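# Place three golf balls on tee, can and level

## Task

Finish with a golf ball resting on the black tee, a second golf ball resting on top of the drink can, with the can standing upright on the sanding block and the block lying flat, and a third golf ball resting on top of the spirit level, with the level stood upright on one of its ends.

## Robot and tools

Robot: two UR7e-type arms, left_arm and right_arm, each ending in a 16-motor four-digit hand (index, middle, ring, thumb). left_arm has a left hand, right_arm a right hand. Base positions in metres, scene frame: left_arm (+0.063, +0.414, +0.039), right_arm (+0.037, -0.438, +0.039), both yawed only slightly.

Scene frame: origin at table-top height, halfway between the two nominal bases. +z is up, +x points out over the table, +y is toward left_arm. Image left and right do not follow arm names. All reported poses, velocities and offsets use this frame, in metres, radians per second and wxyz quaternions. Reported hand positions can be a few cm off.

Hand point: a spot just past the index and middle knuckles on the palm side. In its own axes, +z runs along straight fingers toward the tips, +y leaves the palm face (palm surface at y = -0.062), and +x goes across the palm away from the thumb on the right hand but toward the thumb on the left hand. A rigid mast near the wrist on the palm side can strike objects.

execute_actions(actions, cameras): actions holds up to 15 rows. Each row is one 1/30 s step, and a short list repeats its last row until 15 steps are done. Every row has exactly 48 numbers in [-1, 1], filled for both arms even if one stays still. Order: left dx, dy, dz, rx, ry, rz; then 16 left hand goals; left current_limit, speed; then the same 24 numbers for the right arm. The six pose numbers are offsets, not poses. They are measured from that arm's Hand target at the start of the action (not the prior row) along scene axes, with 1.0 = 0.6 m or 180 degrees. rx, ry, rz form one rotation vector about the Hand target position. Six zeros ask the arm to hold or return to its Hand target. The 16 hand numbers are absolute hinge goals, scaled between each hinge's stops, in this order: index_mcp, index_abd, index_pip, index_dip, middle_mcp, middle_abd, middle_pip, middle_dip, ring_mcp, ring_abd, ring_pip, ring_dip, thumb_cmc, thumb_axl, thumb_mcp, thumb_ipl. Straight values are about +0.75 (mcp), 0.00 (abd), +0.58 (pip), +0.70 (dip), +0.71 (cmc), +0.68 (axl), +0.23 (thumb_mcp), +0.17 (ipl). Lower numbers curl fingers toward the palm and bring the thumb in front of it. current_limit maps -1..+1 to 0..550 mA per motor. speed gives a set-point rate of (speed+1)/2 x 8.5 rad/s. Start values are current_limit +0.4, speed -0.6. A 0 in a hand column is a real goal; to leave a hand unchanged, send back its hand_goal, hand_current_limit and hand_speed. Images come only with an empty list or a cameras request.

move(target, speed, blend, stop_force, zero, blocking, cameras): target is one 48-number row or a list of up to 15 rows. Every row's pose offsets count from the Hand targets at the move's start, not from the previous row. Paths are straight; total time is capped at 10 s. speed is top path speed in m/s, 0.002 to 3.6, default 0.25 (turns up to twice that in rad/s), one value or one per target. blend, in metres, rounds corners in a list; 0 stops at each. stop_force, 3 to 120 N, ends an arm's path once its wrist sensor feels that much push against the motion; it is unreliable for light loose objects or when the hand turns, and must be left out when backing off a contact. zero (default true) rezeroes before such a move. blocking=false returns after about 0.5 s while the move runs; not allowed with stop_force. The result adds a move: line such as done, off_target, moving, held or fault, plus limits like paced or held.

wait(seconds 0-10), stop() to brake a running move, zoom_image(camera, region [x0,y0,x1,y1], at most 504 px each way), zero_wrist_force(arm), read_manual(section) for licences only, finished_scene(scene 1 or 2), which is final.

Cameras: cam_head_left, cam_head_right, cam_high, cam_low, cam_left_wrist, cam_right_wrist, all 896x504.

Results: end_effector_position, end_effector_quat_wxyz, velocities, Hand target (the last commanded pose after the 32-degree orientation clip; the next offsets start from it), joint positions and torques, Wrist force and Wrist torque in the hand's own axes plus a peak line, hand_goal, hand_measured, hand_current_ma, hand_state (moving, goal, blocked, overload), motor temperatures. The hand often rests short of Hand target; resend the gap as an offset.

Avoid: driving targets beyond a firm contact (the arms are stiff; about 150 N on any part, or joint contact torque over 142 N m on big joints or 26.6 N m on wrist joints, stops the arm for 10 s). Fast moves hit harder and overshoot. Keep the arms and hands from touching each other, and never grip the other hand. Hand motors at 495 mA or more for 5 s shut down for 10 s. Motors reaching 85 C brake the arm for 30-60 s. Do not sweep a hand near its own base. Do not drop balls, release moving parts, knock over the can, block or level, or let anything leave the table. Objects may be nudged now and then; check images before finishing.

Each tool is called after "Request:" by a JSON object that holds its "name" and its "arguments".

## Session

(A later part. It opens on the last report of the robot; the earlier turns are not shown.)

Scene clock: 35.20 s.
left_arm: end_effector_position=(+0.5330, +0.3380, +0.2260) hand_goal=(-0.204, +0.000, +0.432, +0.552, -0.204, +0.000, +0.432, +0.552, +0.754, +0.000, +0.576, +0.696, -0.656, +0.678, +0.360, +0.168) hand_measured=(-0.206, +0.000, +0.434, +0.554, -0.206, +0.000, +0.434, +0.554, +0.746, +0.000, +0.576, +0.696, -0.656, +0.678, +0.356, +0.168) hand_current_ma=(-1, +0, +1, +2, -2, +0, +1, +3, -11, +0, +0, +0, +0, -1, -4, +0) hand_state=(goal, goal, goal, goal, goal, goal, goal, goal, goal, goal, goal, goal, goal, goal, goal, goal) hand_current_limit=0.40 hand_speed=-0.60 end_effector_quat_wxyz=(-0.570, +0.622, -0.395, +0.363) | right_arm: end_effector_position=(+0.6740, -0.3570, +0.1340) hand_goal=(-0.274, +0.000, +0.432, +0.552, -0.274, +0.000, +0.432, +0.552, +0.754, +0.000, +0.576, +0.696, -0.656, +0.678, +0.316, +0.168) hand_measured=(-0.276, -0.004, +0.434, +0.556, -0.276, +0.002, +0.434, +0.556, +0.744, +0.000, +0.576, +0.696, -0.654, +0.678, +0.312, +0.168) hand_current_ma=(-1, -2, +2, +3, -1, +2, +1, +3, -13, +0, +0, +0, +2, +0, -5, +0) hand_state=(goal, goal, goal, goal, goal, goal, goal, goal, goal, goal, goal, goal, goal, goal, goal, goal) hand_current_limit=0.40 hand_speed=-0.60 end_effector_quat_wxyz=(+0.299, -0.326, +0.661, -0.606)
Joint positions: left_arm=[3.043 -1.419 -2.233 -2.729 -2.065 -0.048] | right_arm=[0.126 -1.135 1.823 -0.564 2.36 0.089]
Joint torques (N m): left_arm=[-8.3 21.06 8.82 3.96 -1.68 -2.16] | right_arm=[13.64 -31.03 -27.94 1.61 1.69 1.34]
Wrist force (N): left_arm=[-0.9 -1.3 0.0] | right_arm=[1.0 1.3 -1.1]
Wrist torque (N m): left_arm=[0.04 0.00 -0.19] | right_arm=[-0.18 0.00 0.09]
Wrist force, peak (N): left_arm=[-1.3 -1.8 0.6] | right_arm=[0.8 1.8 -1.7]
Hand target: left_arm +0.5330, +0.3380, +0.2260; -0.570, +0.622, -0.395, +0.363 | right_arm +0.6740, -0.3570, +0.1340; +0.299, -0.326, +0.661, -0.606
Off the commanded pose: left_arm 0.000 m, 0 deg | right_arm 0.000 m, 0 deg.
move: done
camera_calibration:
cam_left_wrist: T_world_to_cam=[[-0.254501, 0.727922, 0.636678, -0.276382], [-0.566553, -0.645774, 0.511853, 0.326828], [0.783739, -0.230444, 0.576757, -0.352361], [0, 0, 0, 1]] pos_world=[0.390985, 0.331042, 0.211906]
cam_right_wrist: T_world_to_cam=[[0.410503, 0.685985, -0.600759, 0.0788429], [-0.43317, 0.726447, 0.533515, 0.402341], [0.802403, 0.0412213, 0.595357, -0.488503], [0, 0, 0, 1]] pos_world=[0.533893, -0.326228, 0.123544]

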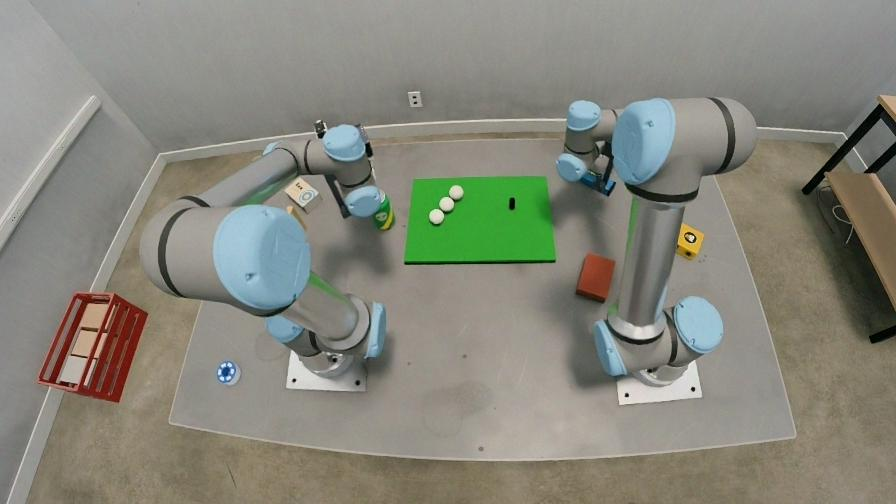

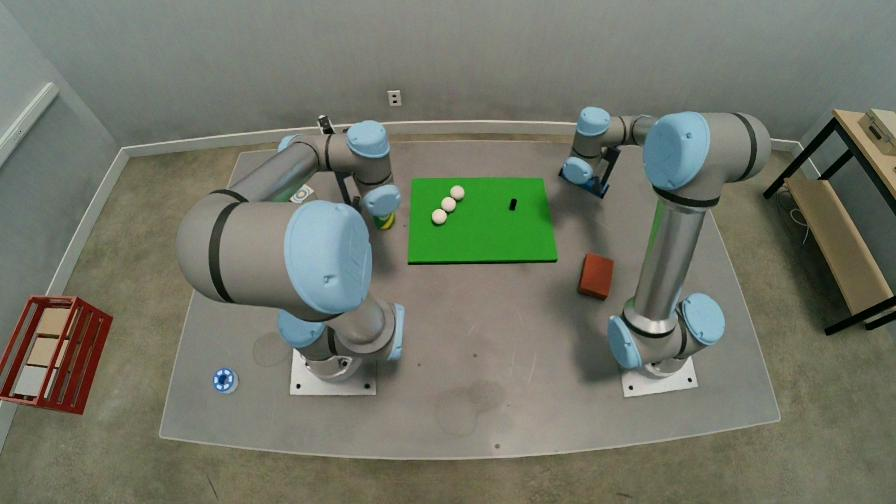

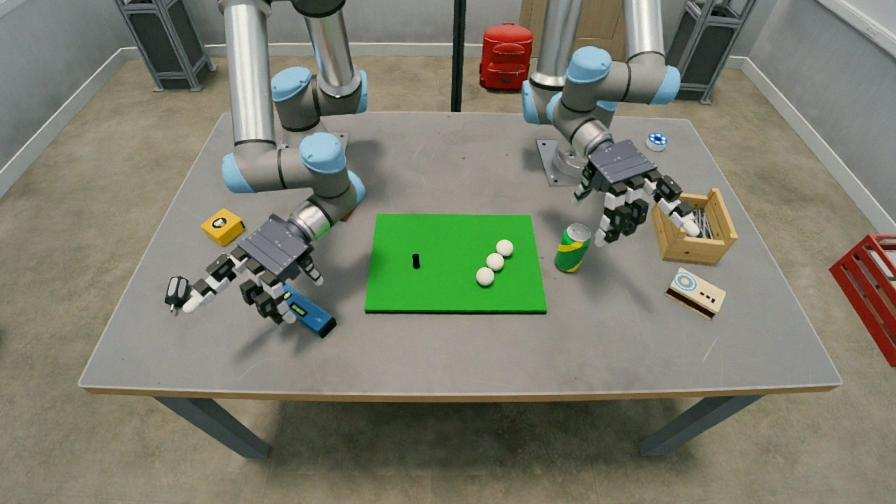

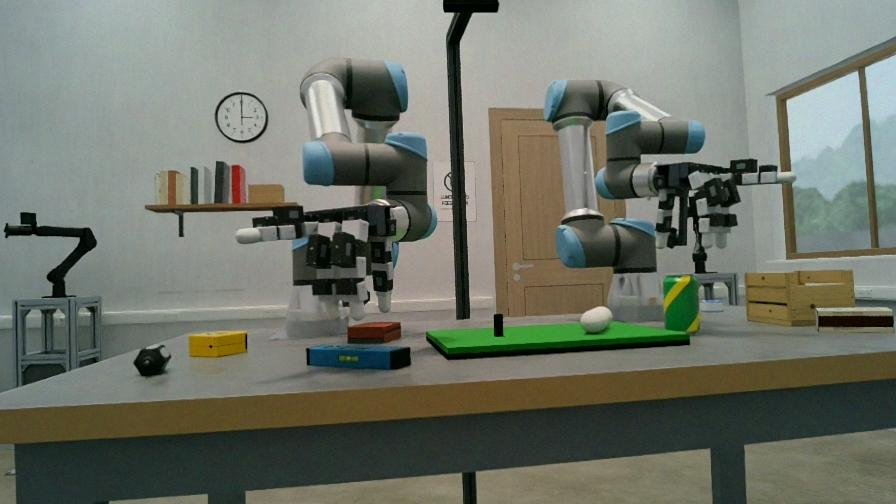

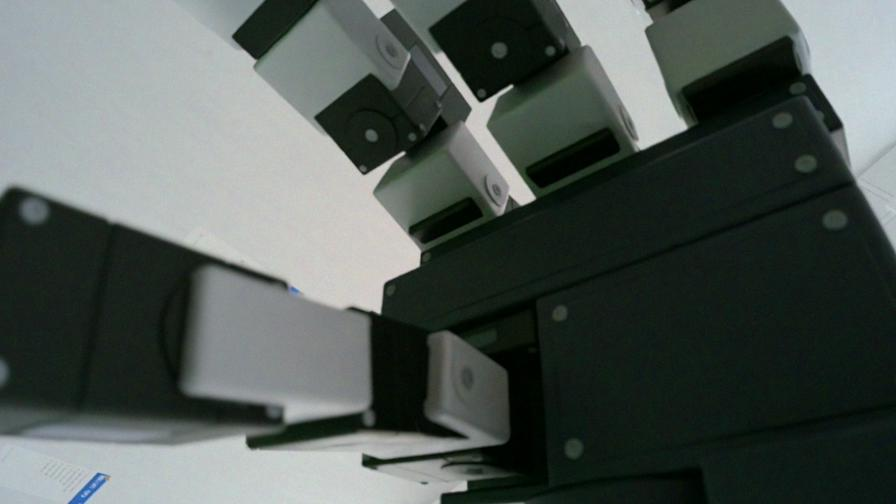

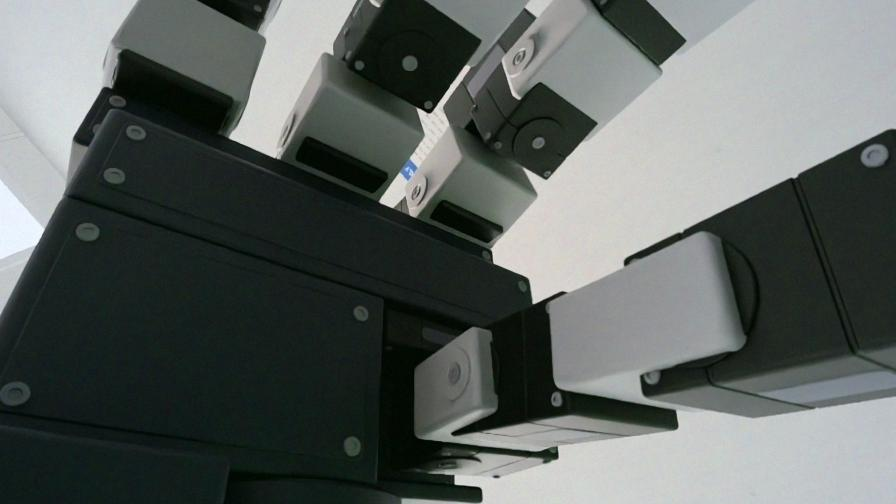

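Request:
{"name": "move", "arguments": {"target": [-0.0125,-0.0228,-0.0333,0,0,0,-0.204,0,0.432,0.552,-0.204,0,0.432,0.552,0.754,0,0.576,0.696,-0.656,0.678,0.36,0.168,0.4,-0.6,-0.0122,-0.0202,-0.0743,0,0,0,-0.274,0,0.432,0.552,-0.274,0,0.432,0.552,0.754,0,0.576,0.696,-0.656,0.678,0.316,0.168,0.4,-0.6], "speed": 0.15, "cameras": ["cam_high","cam_low","cam_head_left","cam_head_right"]}}

Request:
{"name": "zoom_image", "arguments": {"camera": "cam_high", "region": [220, 220, 380, 350]}}

Request:
{"name": "zoom_image", "arguments": {"camera": "cam_low", "region": [270, 270, 450, 390]}}

Request:
{"name": "zoom_image", "arguments": {"camera": "cam_high", "region": [530, 160, 690, 290]}}

Request:
{"name": "zoom_image", "arguments": {"camera": "cam_low", "region": [620, 200, 780, 340]}}

Scene clock: 38.83 s.
left_arm: end_effector_position=(+0.5255, +0.3244, +0.2060) hand_goal=(-0.204, +0.000, +0.432, +0.552, -0.204, +0.000, +0.432, +0.552, +0.754, +0.000, +0.576, +0.696, -0.656, +0.678, +0.360, +0.168) hand_measured=(-0.206, +0.000, +0.434, +0.554, -0.206, +0.000, +0.434, +0.554, +0.746, +0.000, +0.576, +0.696, -0.656, +0.678, +0.356, +0.168) hand_current_ma=(-1, +0, +1, +2, -2, +0, +1, +3, -11, +0, +0, +0, +0, -1, -4, +0) hand_state=(goal, goal, goal, goal, goal, goal, goal, goal, goal, goal, goal, goal, goal, goal, goal, goal) hand_current_limit=0.40 hand_speed=-0.60 end_effector_quat_wxyz=(-0.570, +0.622, -0.395, +0.363) | right_arm: end_effector_position=(+0.6667, -0.3691, +0.0895) hand_goal=(-0.274, +0.000, +0.432, +0.552, -0.274, +0.000, +0.432, +0.552, +0.754, +0.000, +0.576, +0.696, -0.656, +0.678, +0.316, +0.168) hand_measured=(-0.276, -0.004, +0.434, +0.556, -0.276, +0.002, +0.434, +0.556, +0.744, +0.000, +0.576, +0.696, -0.654, +0.678, +0.312, +0.168) hand_current_ma=(-1, -2, +2, +3, -1, +2, +1, +3, -13, +0, +0, +0, +2, +0, -5, +0) hand_state=(goal, goal, goal, goal, goal, goal, goal, goal, goal, goal, goal, goal, goal, goal, goal, goal) hand_current_limit=0.40 hand_speed=-0.60 end_effector_quat_wxyz=(+0.299, -0.326, +0.661, -0.606)
Joint positions: left_arm=[2.99 -1.453 -2.265 -2.667 -2.118 -0.054] | right_arm=[0.102 -1.083 1.891 -0.687 2.337 0.085]
Joint torques (N m): left_arm=[-8.16 8.08 7.57 3.89 -1.62 -2.19] | right_arm=[-15.42 -31.5 -0.3 -3.71 -1.3 -1.87]
Wrist force (N): left_arm=[-0.9 -1.5 -0.1] | right_arm=[0.8 1.3 -1.0]
Wrist torque (N m): left_arm=[0.04 0.00 -0.17] | right_arm=[-0.19 0.07 0.22]
Wrist force, peak (N): left_arm=[-1.0 -1.7 -0.1] | right_arm=[1.0 1.7 -1.6]
Hand target: left_arm +0.5255, +0.3243, +0.2060; -0.570, +0.622, -0.395, +0.363 | right_arm +0.6667, -0.3691, +0.0894; +0.299, -0.326, +0.661, -0.606
Off the commanded pose: left_arm 0.000 m, 0 deg | right_arm 0.000 m, 0 deg.
move: done
Images, in order (width x height): cam_head_left 896x504, cam_head_right 896x504, cam_high 896x504, cam_low 896x504.

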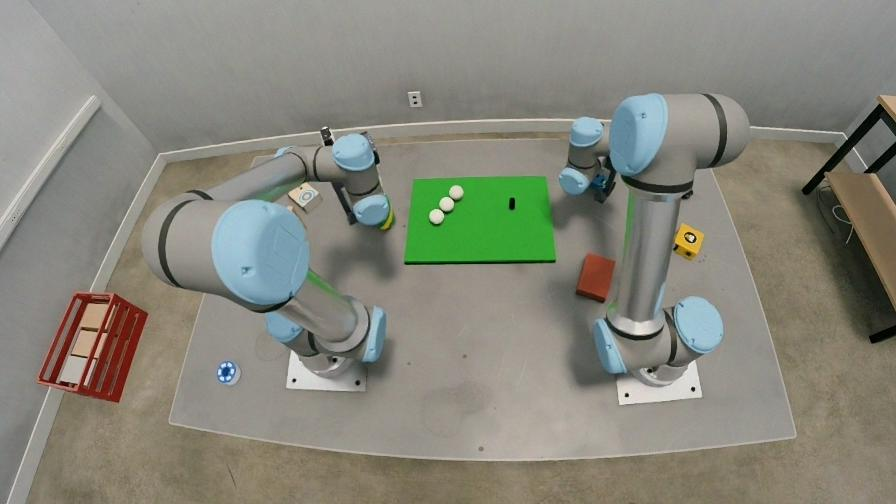

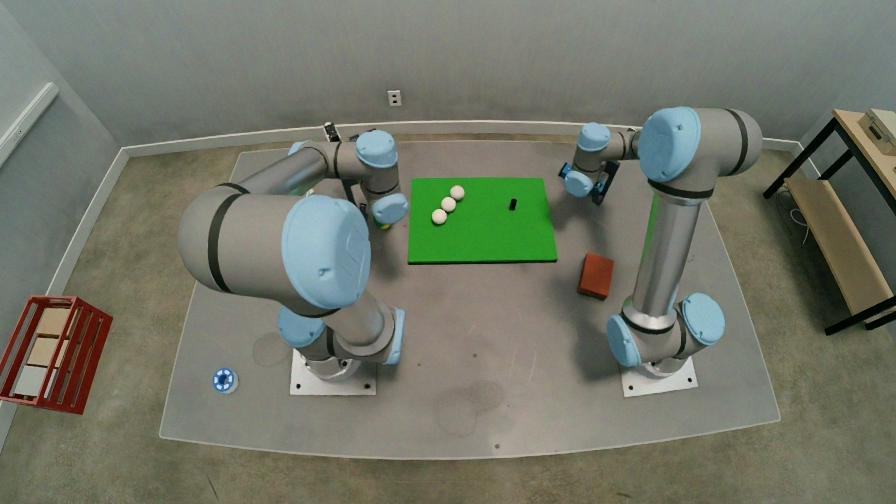

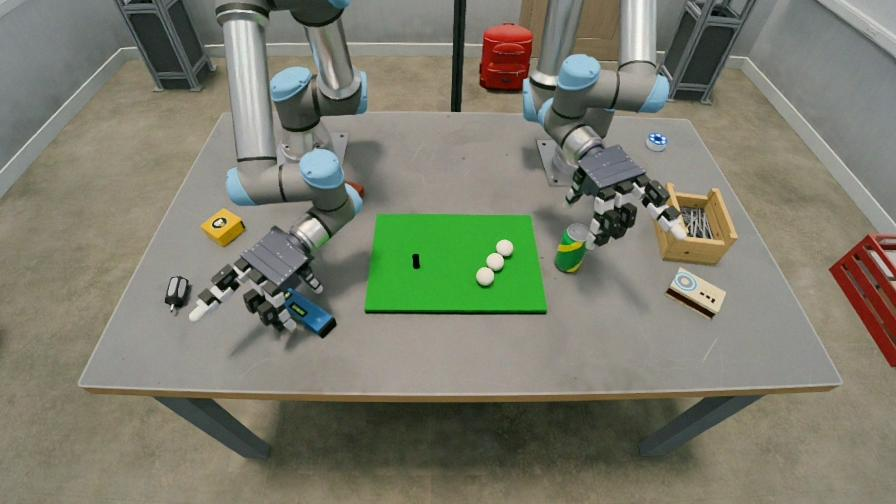

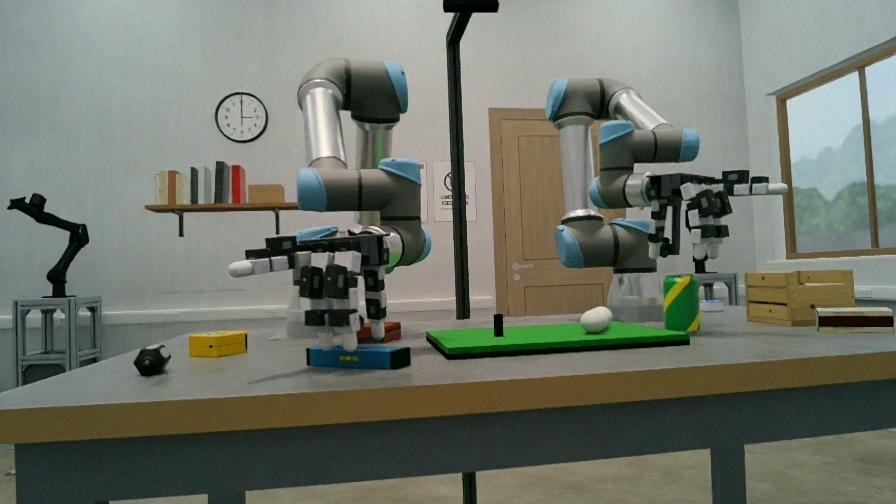

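Scaled by 3.150 from the camera's 896x504 image, which has a finer 1280x720 frame.

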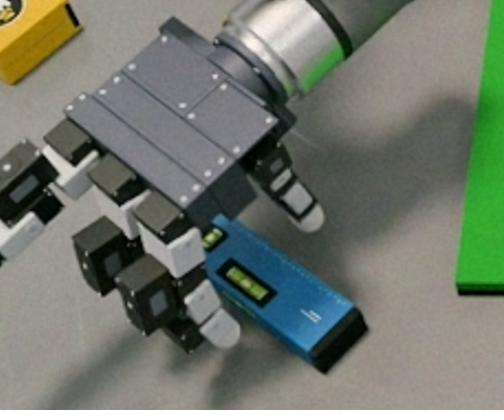

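Scaled by 2.800 from the camera's 896x504 image, which has a finer 1280x720 frame.

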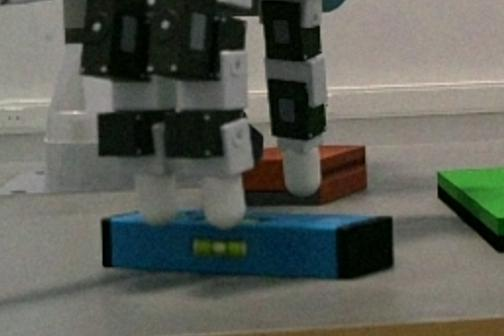

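Scaled by 3.150 from the camera's 896x504 image, which has a finer 1280x720 frame.

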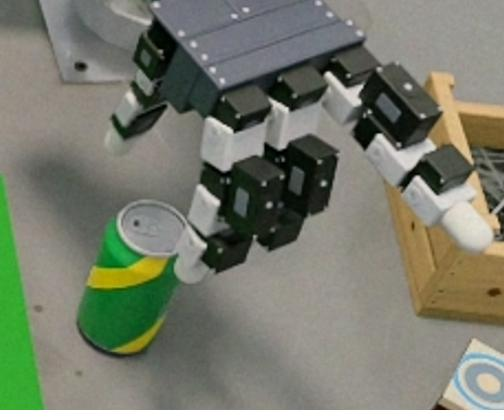

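Scaled by 3.150 from the camera's 896x504 image, which has a finer 1280x720 frame.

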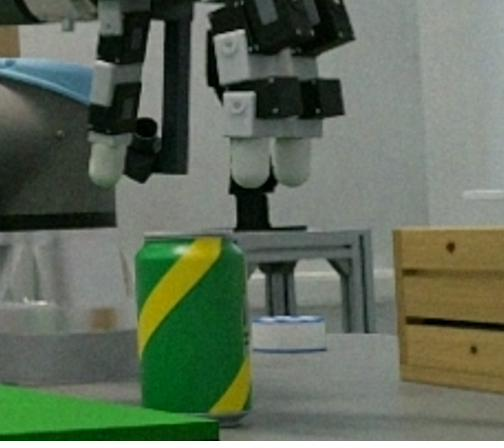

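Request:
{"name": "move", "arguments": {"target": [0,0,-0.1217,0,0,0,-0.204,0,0.432,0.552,-0.204,0,0.432,0.552,0.754,0,0.576,0.696,-0.656,0.678,0.36,0.168,0.4,-0.6,0.003,0,-0.053,0,0,0,-0.274,0,0.432,0.552,-0.274,0,0.432,0.552,0.754,0,0.576,0.696,-0.656,0.678,0.316,0.168,0.4,-0.6], "speed": 0.06, "stop_force": 8, "cameras": ["cam_high","cam_low"]}}

Request:
{"name": "zoom_image", "arguments": {"camera": "cam_high", "region": [220, 220, 380, 350]}}

Request:
{"name": "zoom_image", "arguments": {"camera": "cam_low", "region": [270, 270, 450, 390]}}

Request:
{"name": "zoom_image", "arguments": {"camera": "cam_high", "region": [530, 160, 690, 290]}}

Request:
{"name": "zoom_image", "arguments": {"camera": "cam_low", "region": [620, 200, 780, 340]}}

Scene clock: 42.60 s.
left_arm: end_effector_position=(+0.5255, +0.3243, +0.1330) hand_goal=(-0.204, +0.000, +0.432, +0.552, -0.204, +0.000, +0.432, +0.552, +0.754, +0.000, +0.576, +0.696, -0.656, +0.678, +0.360, +0.168) hand_measured=(-0.206, +0.000, +0.434, +0.554, -0.206, +0.000, +0.434, +0.554, +0.746, +0.000, +0.576, +0.696, -0.656, +0.678, +0.356, +0.168) hand_current_ma=(-1, +0, +1, +2, -2, +0, +1, +3, -11, +0, +0, +0, +0, -1, -4, +0) hand_state=(goal, goal, goal, goal, goal, goal, goal, goal, goal, goal, goal, goal, goal, goal, goal, goal) hand_current_limit=0.40 hand_speed=-0.60 end_effector_quat_wxyz=(-0.570, +0.622, -0.395, +0.363) | right_arm: end_effector_position=(+0.6683, -0.3691, +0.0603) hand_goal=(-0.274, +0.000, +0.432, +0.552, -0.274, +0.000, +0.432, +0.552, +0.754, +0.000, +0.576, +0.696, -0.656, +0.678, +0.316, +0.168) hand_measured=(-0.270, -0.004, +0.428, +0.546, -0.270, +0.002, +0.430, +0.546, +0.744, +0.000, +0.576, +0.696, -0.654, +0.678, +0.312, +0.168) hand_current_ma=(+5, -3, -4, -7, +3, +1, -2, -5, -13, +0, +0, +0, +2, +0, -5, +0) hand_state=(goal, goal, goal, goal, goal, goal, goal, goal, goal, goal, goal, goal, goal, goal, goal, goal) hand_current_limit=0.40 hand_speed=-0.60 end_effector_quat_wxyz=(+0.299, -0.326, +0.661, -0.606)
Joint positions: left_arm=[2.99 -1.604 -2.367 -2.413 -2.118 -0.054] | right_arm=[0.102 -1.027 1.901 -0.753 2.336 0.085]
Joint torques (N m): left_arm=[-7.99 11.36 4.46 3.86 -1.63 1.89] | right_arm=[-5.99 -43.69 -19.29 2.35 -0.73 -0.03]
Wrist force (N): left_arm=[-1.1 -1.6 -0.1] | right_arm=[0.8 -3.6 -1.0]
Wrist torque (N m): left_arm=[0.03 0.02 -0.23] | right_arm=[-0.31 0.02 0.27]
Wrist force, peak (N): left_arm=[-1.2 -1.8 -0.1] | right_arm=[1.3 -19.6 -1.7]
Hand target: left_arm +0.5255, +0.3243, +0.1330; -0.570, +0.622, -0.395, +0.363 | right_arm +0.6683, -0.3691, +0.0604; +0.299, -0.326, +0.661, -0.606 (not the last commanded pose)
Off the commanded pose: left_arm 0.000 m, 0 deg | right_arm 0.003 m, 0 deg.
move: contact (right_arm)
Images, in order (width x height): cam_high 896x504, cam_low 896x504.

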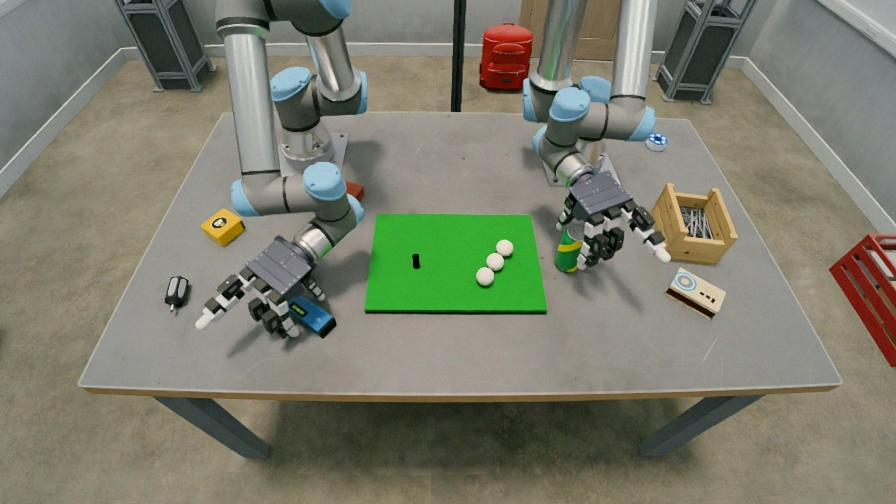

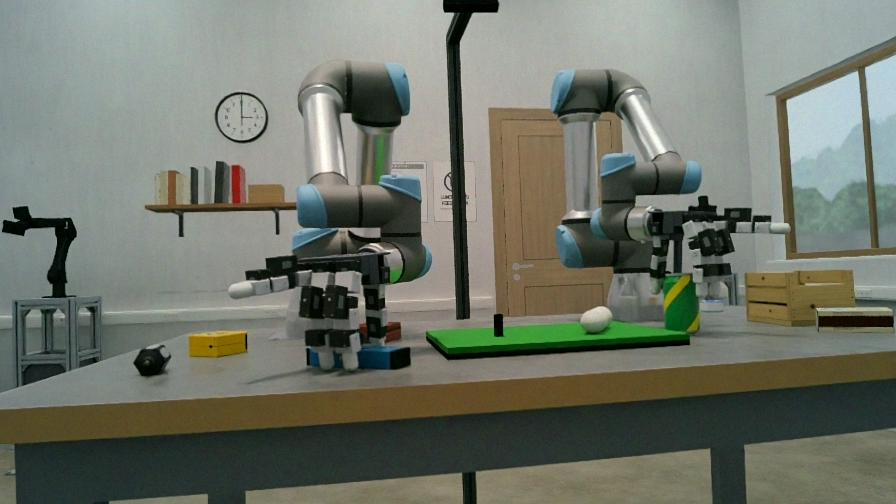

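Scaled by 3.150 from the camera's 896x504 image, which has a finer 1280x720 frame.

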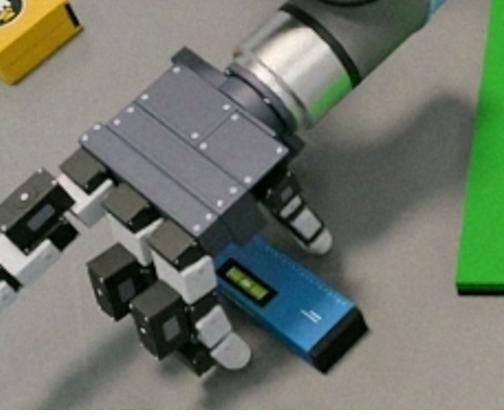

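Scaled by 2.800 from the camera's 896x504 image, which has a finer 1280x720 frame.

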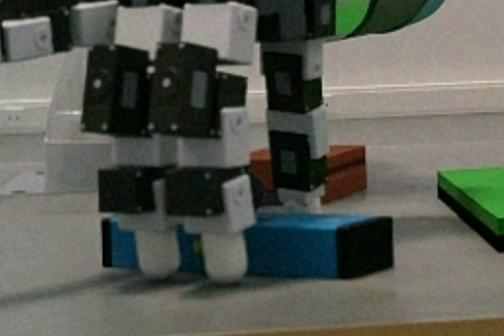

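Scaled by 3.150 from the camera's 896x504 image, which has a finer 1280x720 frame.

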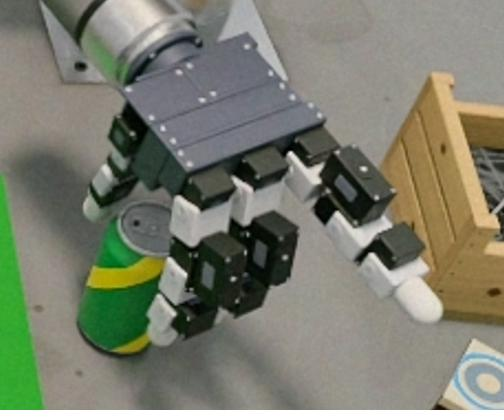

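Scaled by 3.150 from the camera's 896x504 image, which has a finer 1280x720 frame.

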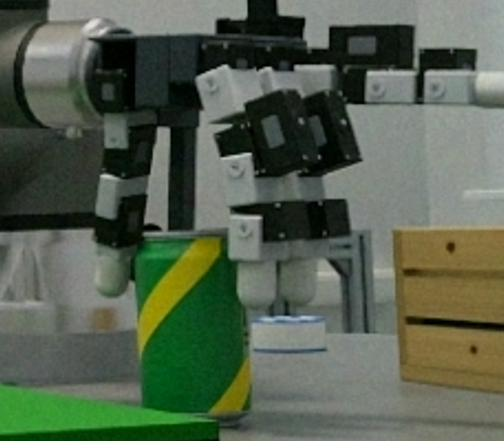

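Request:
{"name": "move", "arguments": {"target": [0,0,0,0,0,0,-0.204,0,0.432,0.552,-0.204,0,0.432,0.552,0.754,0,0.576,0.696,-0.656,0.678,0.36,0.168,0.4,-0.6,0,0,0.005,0,0,0,-0.274,0,0.432,0.552,-0.274,0,0.432,0.552,0.754,0,0.576,0.696,-0.656,0.678,0.316,0.168,0.4,-0.6], "speed": 0.05}}

Request:
{"name": "move", "arguments": {"target": [0,0,0,0,0,0,-0.384,0,0.432,0.552,-0.384,0,0.432,0.552,0.754,0,0.576,0.696,-0.656,0.678,0.168,0.168,0.4,-0.8,0,0,0,0,0,0,-0.425,0,0.432,0.552,-0.425,0,0.432,0.552,0.754,0,0.576,0.696,-0.656,0.678,0.157,0.168,0.4,-0.8], "cameras": ["cam_high","cam_low"]}}

Request:
{"name": "zoom_image", "arguments": {"camera": "cam_high", "region": [220, 220, 380, 350]}}

Request:
{"name": "zoom_image", "arguments": {"camera": "cam_low", "region": [270, 270, 450, 390]}}

Request:
{"name": "zoom_image", "arguments": {"camera": "cam_high", "region": [530, 160, 690, 290]}}

Request:
{"name": "zoom_image", "arguments": {"camera": "cam_low", "region": [620, 200, 780, 340]}}

Scene clock: 43.93 s.
left_arm: end_effector_position=(+0.5255, +0.3243, +0.1330) hand_goal=(-0.204, +0.000, +0.432, +0.552, -0.204, +0.000, +0.432, +0.552, +0.754, +0.000, +0.576, +0.696, -0.656, +0.678, +0.360, +0.168) hand_measured=(-0.206, +0.000, +0.434, +0.554, -0.206, +0.000, +0.434, +0.554, +0.746, +0.000, +0.576, +0.696, -0.656, +0.678, +0.356, +0.168) hand_current_ma=(-1, +0, +1, +2, -2, +0, +1, +3, -11, +0, +0, +0, +0, -1, -4, +0) hand_state=(goal, goal, goal, goal, goal, goal, goal, goal, goal, goal, goal, goal, goal, goal, goal, goal) hand_current_limit=0.40 hand_speed=-0.60 end_effector_quat_wxyz=(-0.570, +0.622, -0.395, +0.363) | right_arm: end_effector_position=(+0.6683, -0.3691, +0.0632) hand_goal=(-0.274, +0.000, +0.432, +0.552, -0.274, +0.000, +0.432, +0.552, +0.754, +0.000, +0.576, +0.696, -0.656, +0.678, +0.316, +0.168) hand_measured=(-0.274, -0.004, +0.430, +0.550, -0.274, +0.002, +0.430, +0.548, +0.744, +0.000, +0.576, +0.696, -0.654, +0.678, +0.312, +0.168) hand_current_ma=(+0, -2, -2, -2, +0, +1, -2, -3, -13, +0, +0, +0, +2, +0, -5, +0) hand_state=(goal, goal, goal, goal, goal, goal, goal, goal, goal, goal, goal, goal, goal, goal, goal, goal) hand_current_limit=0.40 hand_speed=-0.60 end_effector_quat_wxyz=(+0.299, -0.326, +0.661, -0.606)
Joint positions: left_arm=[2.99 -1.604 -2.367 -2.413 -2.118 -0.054] | right_arm=[0.102 -1.032 1.9 -0.747 2.336 0.085]
Joint torques (N m): left_arm=[-8.39 11.47 3.5 4.04 -1.66 1.97] | right_arm=[3.37 -47.02 -25.02 1.46 -0.15 -0.66]
Wrist force (N): left_arm=[-1.0 -1.7 -0.1] | right_arm=[0.9 1.1 -1.5]
Wrist torque (N m): left_arm=[0.01 0.01 -0.23] | right_arm=[-0.20 0.04 0.24]
Wrist force, peak (N): left_arm=[-1.0 -1.7 -0.1] | right_arm=[0.6 -4.3 -1.0]
Hand target: left_arm +0.5255, +0.3243, +0.1330; -0.570, +0.622, -0.395, +0.363 | right_arm +0.6683, -0.3691, +0.0634; +0.299, -0.326, +0.661, -0.606
Off the commanded pose: left_arm 0.000 m, 0 deg | right_arm 0.000 m, 0 deg.
move: done

Scene clock: 44.50 s.
left_arm: end_effector_position=(+0.5255, +0.3243, +0.1330) hand_goal=(-0.384, +0.000, +0.432, +0.552, -0.384, +0.000, +0.432, +0.552, +0.754, +0.000, +0.576, +0.696, -0.656, +0.678, +0.168, +0.168) hand_measured=(-0.364, +0.002, +0.440, +0.556, -0.336, -0.004, +0.446, +0.558, +0.746, +0.000, +0.576, +0.696, -0.654, +0.678, +0.246, +0.182) hand_current_ma=(+39, +1, +12, +3, +133, -4, +24, +8, -11, +0, +0, +0, +1, -1, +323, +33) hand_state=(goal, goal, goal, goal, blocked, goal, goal, goal, goal, goal, goal, goal, goal, goal, blocked, goal) hand_current_limit=0.40 hand_speed=-0.80 end_effector_quat_wxyz=(-0.570, +0.622, -0.395, +0.363) | right_arm: end_effector_position=(+0.6683, -0.3691, +0.0634) hand_goal=(-0.424, +0.000, +0.432, +0.552, -0.424, +0.000, +0.432, +0.552, +0.754, +0.000, +0.576, +0.696, -0.656, +0.678, +0.158, +0.168) hand_measured=(-0.396, -0.004, +0.436, +0.552, -0.390, +0.002, +0.438, +0.554, +0.744, +0.000, +0.576, +0.696, -0.654, +0.678, +0.214, +0.176) hand_current_ma=(+59, -2, +5, +0, +74, +1, +5, +1, -13, +0, +0, +0, +2, +0, +203, +15) hand_state=(blocked, goal, goal, goal, blocked, goal, goal, goal, goal, goal, goal, goal, goal, goal, blocked, goal) hand_current_limit=0.40 hand_speed=-0.80 end_effector_quat_wxyz=(+0.299, -0.326, +0.661, -0.606)
Joint positions: left_arm=[2.99 -1.604 -2.367 -2.413 -2.118 -0.054] | right_arm=[0.102 -1.032 1.9 -0.746 2.336 0.085]
Joint torques (N m): left_arm=[-7.47 11.34 5.81 3.03 -1.49 1.83] | right_arm=[7.8 -45.58 -25.03 1.42 0.12 -0.85]
Wrist force (N): left_arm=[-0.9 -4.7 -1.5] | right_arm=[0.9 -0.1 -1.8]
Wrist torque (N m): left_arm=[-0.15 -0.01 -0.22] | right_arm=[-0.27 0.04 0.24]
Wrist force, peak (N): left_arm=[-0.9 -5.1 -1.6] | right_arm=[0.8 0.1 -1.9]
Hand target: left_arm +0.5255, +0.3243, +0.1330; -0.570, +0.622, -0.395, +0.363 | right_arm +0.6683, -0.3691, +0.0634; +0.299, -0.326, +0.661, -0.606
Off the commanded pose: left_arm 0.000 m, 0 deg | right_arm 0.000 m, 0 deg.
move: done
Images, in order (width x height): cam_high 896x504, cam_low 896x504.

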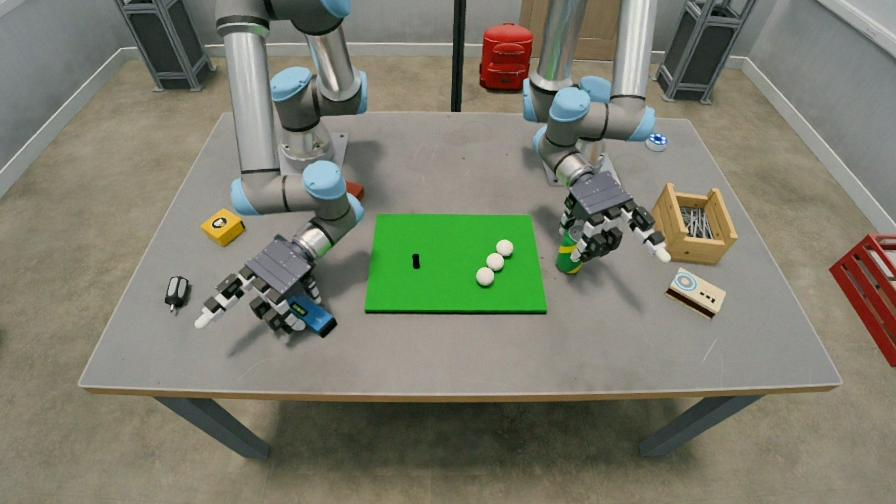

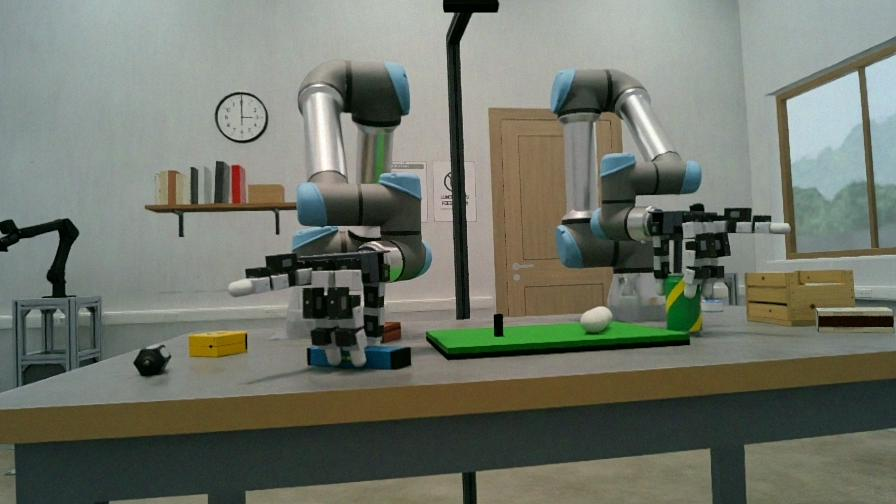

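Scaled by 3.150 from the camera's 896x504 image, which has a finer 1280x720 frame.

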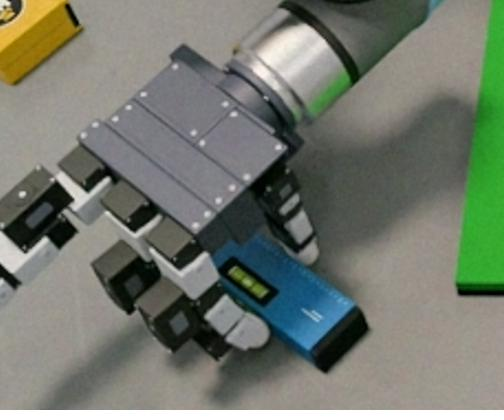

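Scaled by 2.800 from the camera's 896x504 image, which has a finer 1280x720 frame.

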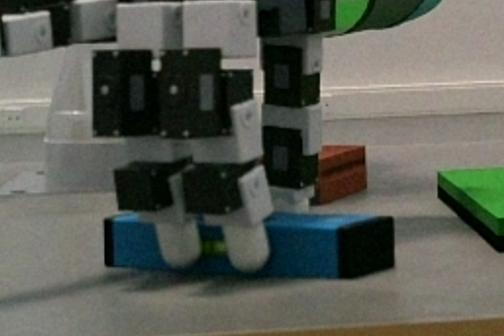

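Scaled by 3.150 from the camera's 896x504 image, which has a finer 1280x720 frame.

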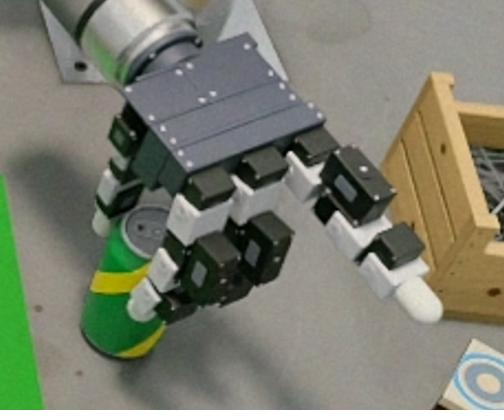

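Scaled by 3.150 from the camera's 896x504 image, which has a finer 1280x720 frame.

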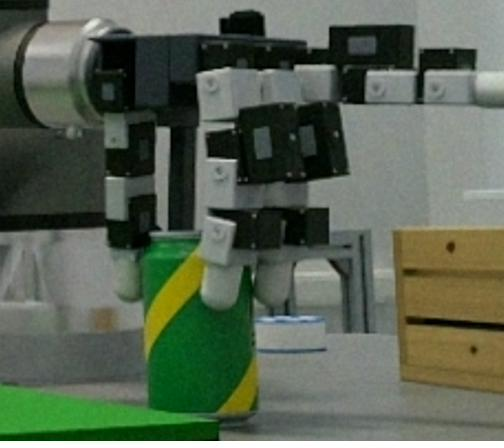

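Request:
{"name": "move", "arguments": {"target": [0,0,0,0,0,0,-0.415,0,0.432,0.552,-0.415,0,0.432,0.552,0.754,0,0.576,0.696,-0.656,0.678,0.12,0.168,0.7,-0.8,0,0,0,0,0,0,-0.46,0,0.432,0.552,-0.46,0,0.432,0.552,0.754,0,0.576,0.696,-0.656,0.678,0.09,0.168,0.7,-0.8]}}

Request:
{"name": "move", "arguments": {"target": [0,0,0.05,0,0,0,-0.415,0,0.432,0.552,-0.415,0,0.432,0.552,0.754,0,0.576,0.696,-0.656,0.678,0.12,0.168,0.7,-0.8,0,0,0.05,0,0,0,-0.46,0,0.432,0.552,-0.46,0,0.432,0.552,0.754,0,0.576,0.696,-0.656,0.678,0.09,0.168,0.7,-0.8], "speed": 0.05, "cameras": ["cam_high","cam_low"]}}

Request:
{"name": "zoom_image", "arguments": {"camera": "cam_high", "region": [220, 220, 380, 350]}}

Request:
{"name": "zoom_image", "arguments": {"camera": "cam_low", "region": [270, 270, 450, 390]}}

Request:
{"name": "zoom_image", "arguments": {"camera": "cam_low", "region": [620, 200, 780, 340]}}

Scene clock: 47.37 s.
left_arm: end_effector_position=(+0.5255, +0.3243, +0.1330) hand_goal=(-0.414, +0.000, +0.432, +0.552, -0.414, +0.000, +0.432, +0.552, +0.754, +0.000, +0.576, +0.696, -0.656, +0.678, +0.120, +0.168) hand_measured=(-0.364, +0.004, +0.446, +0.558, -0.336, -0.008, +0.452, +0.562, +0.746, +0.000, +0.576, +0.696, -0.654, +0.678, +0.234, +0.186) hand_current_ma=(+135, +3, +21, +6, +254, -8, +37, +14, -11, +0, +0, +0, +1, -1, +467, +50) hand_state=(blocked, goal, goal, goal, blocked, goal, goal, goal, goal, goal, goal, goal, goal, goal, blocked, goal) hand_current_limit=0.70 hand_speed=-0.80 end_effector_quat_wxyz=(-0.570, +0.622, -0.395, +0.363) | right_arm: end_effector_position=(+0.6683, -0.3691, +0.0634) hand_goal=(-0.460, +0.000, +0.432, +0.552, -0.460, +0.000, +0.432, +0.552, +0.754, +0.000, +0.576, +0.696, -0.656, +0.678, +0.090, +0.168) hand_measured=(-0.402, -0.004, +0.442, +0.554, -0.396, +0.002, +0.442, +0.556, +0.744, +0.000, +0.576, +0.696, -0.654, +0.678, +0.208, +0.186) hand_current_ma=(+162, -2, +14, +2, +184, +1, +13, +3, -13, +0, +0, +0, +2, +0, +467, +41) hand_state=(blocked, goal, goal, goal, blocked, goal, goal, goal, goal, goal, goal, goal, goal, goal, blocked, goal) hand_current_limit=0.70 hand_speed=-0.80 end_effector_quat_wxyz=(+0.299, -0.326, +0.661, -0.606)
Joint positions: left_arm=[2.99 -1.604 -2.367 -2.413 -2.118 -0.054] | right_arm=[0.102 -1.032 1.899 -0.746 2.336 0.085]
Joint torques (N m): left_arm=[-1.61 11.91 14.05 -0.23 -0.3 1.69] | right_arm=[13.09 -43.39 -23.01 1.52 1.31 -0.54]
Wrist force (N): left_arm=[-0.5 -5.5 -1.7] | right_arm=[0.9 -2.3 -1.9]
Wrist torque (N m): left_arm=[-0.22 -0.03 -0.20] | right_arm=[-0.42 0.05 0.22]
Wrist force, peak (N): left_arm=[-1.0 -6.1 -1.8] | right_arm=[1.0 -2.9 -2.2]
Hand target: left_arm +0.5255, +0.3243, +0.1330; -0.570, +0.622, -0.395, +0.363 | right_arm +0.6683, -0.3691, +0.0634; +0.299, -0.326, +0.661, -0.606
Off the commanded pose: left_arm 0.000 m, 0 deg | right_arm 0.000 m, 0 deg.
move: done

Scene clock: 48.57 s.
left_arm: end_effector_position=(+0.5254, +0.3243, +0.1629) hand_goal=(-0.414, +0.000, +0.432, +0.552, -0.414, +0.000, +0.432, +0.552, +0.754, +0.000, +0.576, +0.696, -0.656, +0.678, +0.120, +0.168) hand_measured=(-0.394, +0.014, +0.446, +0.560, -0.350, -0.024, +0.462, +0.572, +0.746, +0.000, +0.576, +0.696, -0.644, +0.678, +0.166, +0.188) hand_current_ma=(+39, +20, +23, +11, +195, -38, +65, +37, -11, +0, +0, +0, +19, +0, +158, +56) hand_state=(goal, goal, goal, goal, blocked, blocked, blocked, blocked, goal, goal, goal, goal, goal, goal, blocked, blocked) hand_current_limit=0.70 hand_speed=-0.80 end_effector_quat_wxyz=(-0.570, +0.622, -0.395, +0.363) | right_arm: end_effector_position=(+0.6683, -0.3691, +0.0933) hand_goal=(-0.460, +0.000, +0.432, +0.552, -0.460, +0.000, +0.432, +0.552, +0.754, +0.000, +0.576, +0.696, -0.656, +0.678, +0.090, +0.168) hand_measured=(-0.402, -0.004, +0.456, +0.564, -0.396, +0.002, +0.454, +0.566, +0.744, +0.000, +0.576, +0.696, -0.654, +0.678, +0.190, +0.186) hand_current_ma=(+162, -2, +45, +17, +184, +1, +39, +21, -13, +0, +0, +0, +2, +0, +450, +41) hand_state=(blocked, goal, blocked, goal, blocked, goal, blocked, goal, goal, goal, goal, goal, goal, goal, blocked, goal) hand_current_limit=0.70 hand_speed=-0.80 end_effector_quat_wxyz=(+0.299, -0.326, +0.661, -0.606)
Joint positions: left_arm=[2.99 -1.535 -2.329 -2.52 -2.118 -0.054] | right_arm=[0.102 -1.087 1.884 -0.676 2.336 0.085]
Joint torques (N m): left_arm=[5.99 22.85 33.35 -1.28 1.36 -2.17] | right_arm=[12.08 -45.31 -27 1.48 1.22 1.38]
Wrist force (N): left_arm=[-1.2 -1.8 0.1] | right_arm=[0.9 2.2 -1.0]
Wrist torque (N m): left_arm=[0.04 0.04 -0.27] | right_arm=[-0.12 0.05 0.23]
Wrist force, peak (N): left_arm=[-0.8 -6.0 -1.9] | right_arm=[0.8 -2.3 -2.0]
Hand target: left_arm +0.5255, +0.3243, +0.1630; -0.570, +0.622, -0.395, +0.363 | right_arm +0.6683, -0.3691, +0.0934; +0.299, -0.326, +0.661, -0.606
Off the commanded pose: left_arm 0.000 m, 0 deg | right_arm 0.000 m, 0 deg.
move: done
Images, in order (width x height): cam_high 896x504, cam_low 896x504.

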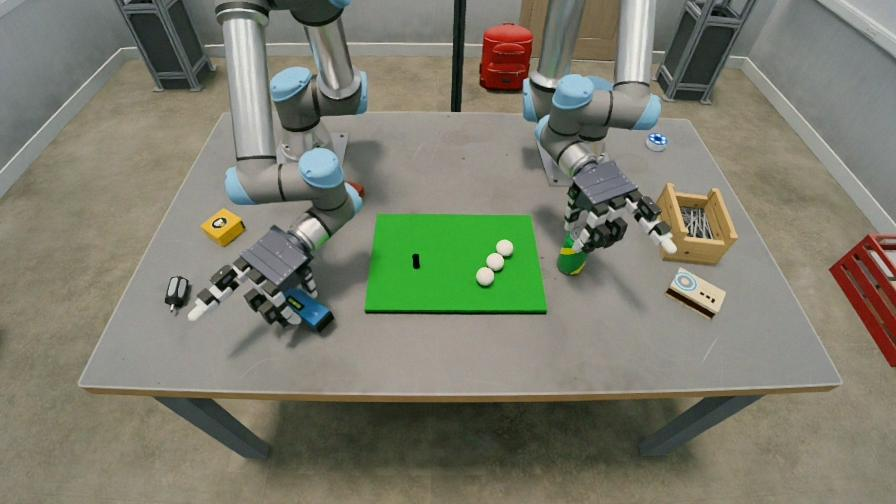

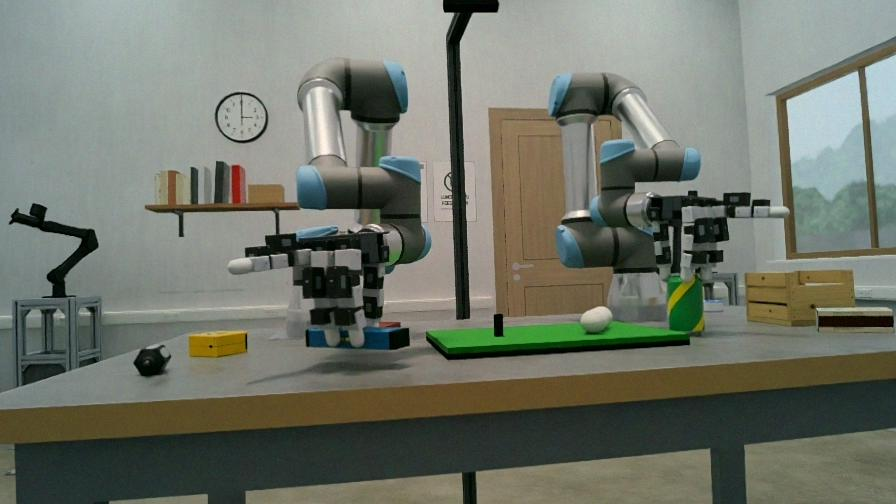

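Scaled by 3.150 from the camera's 896x504 image, which has a finer 1280x720 frame.

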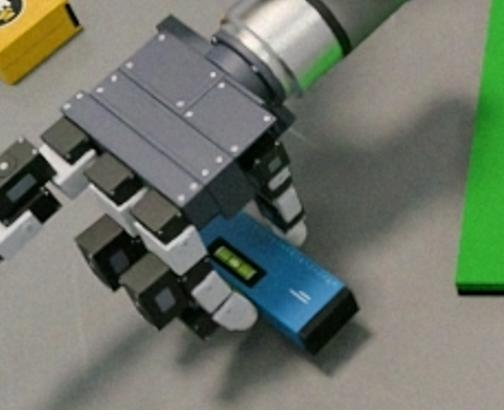

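Scaled by 2.800 from the camera's 896x504 image, which has a finer 1280x720 frame.

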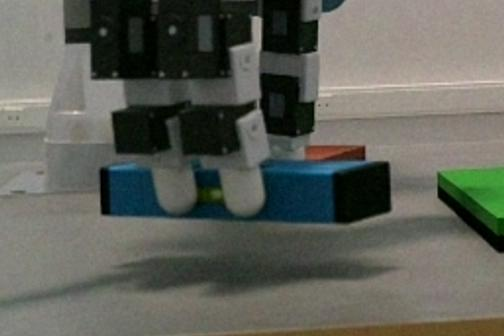

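Scaled by 3.150 from the camera's 896x504 image, which has a finer 1280x720 frame.

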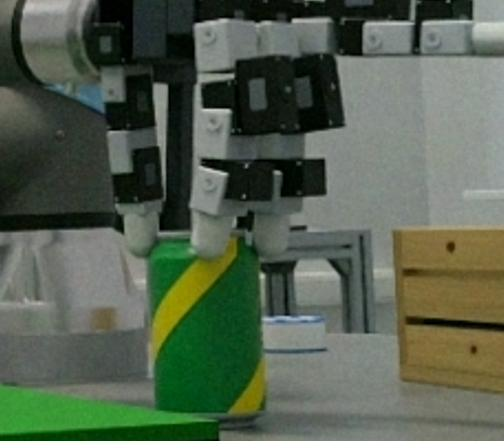

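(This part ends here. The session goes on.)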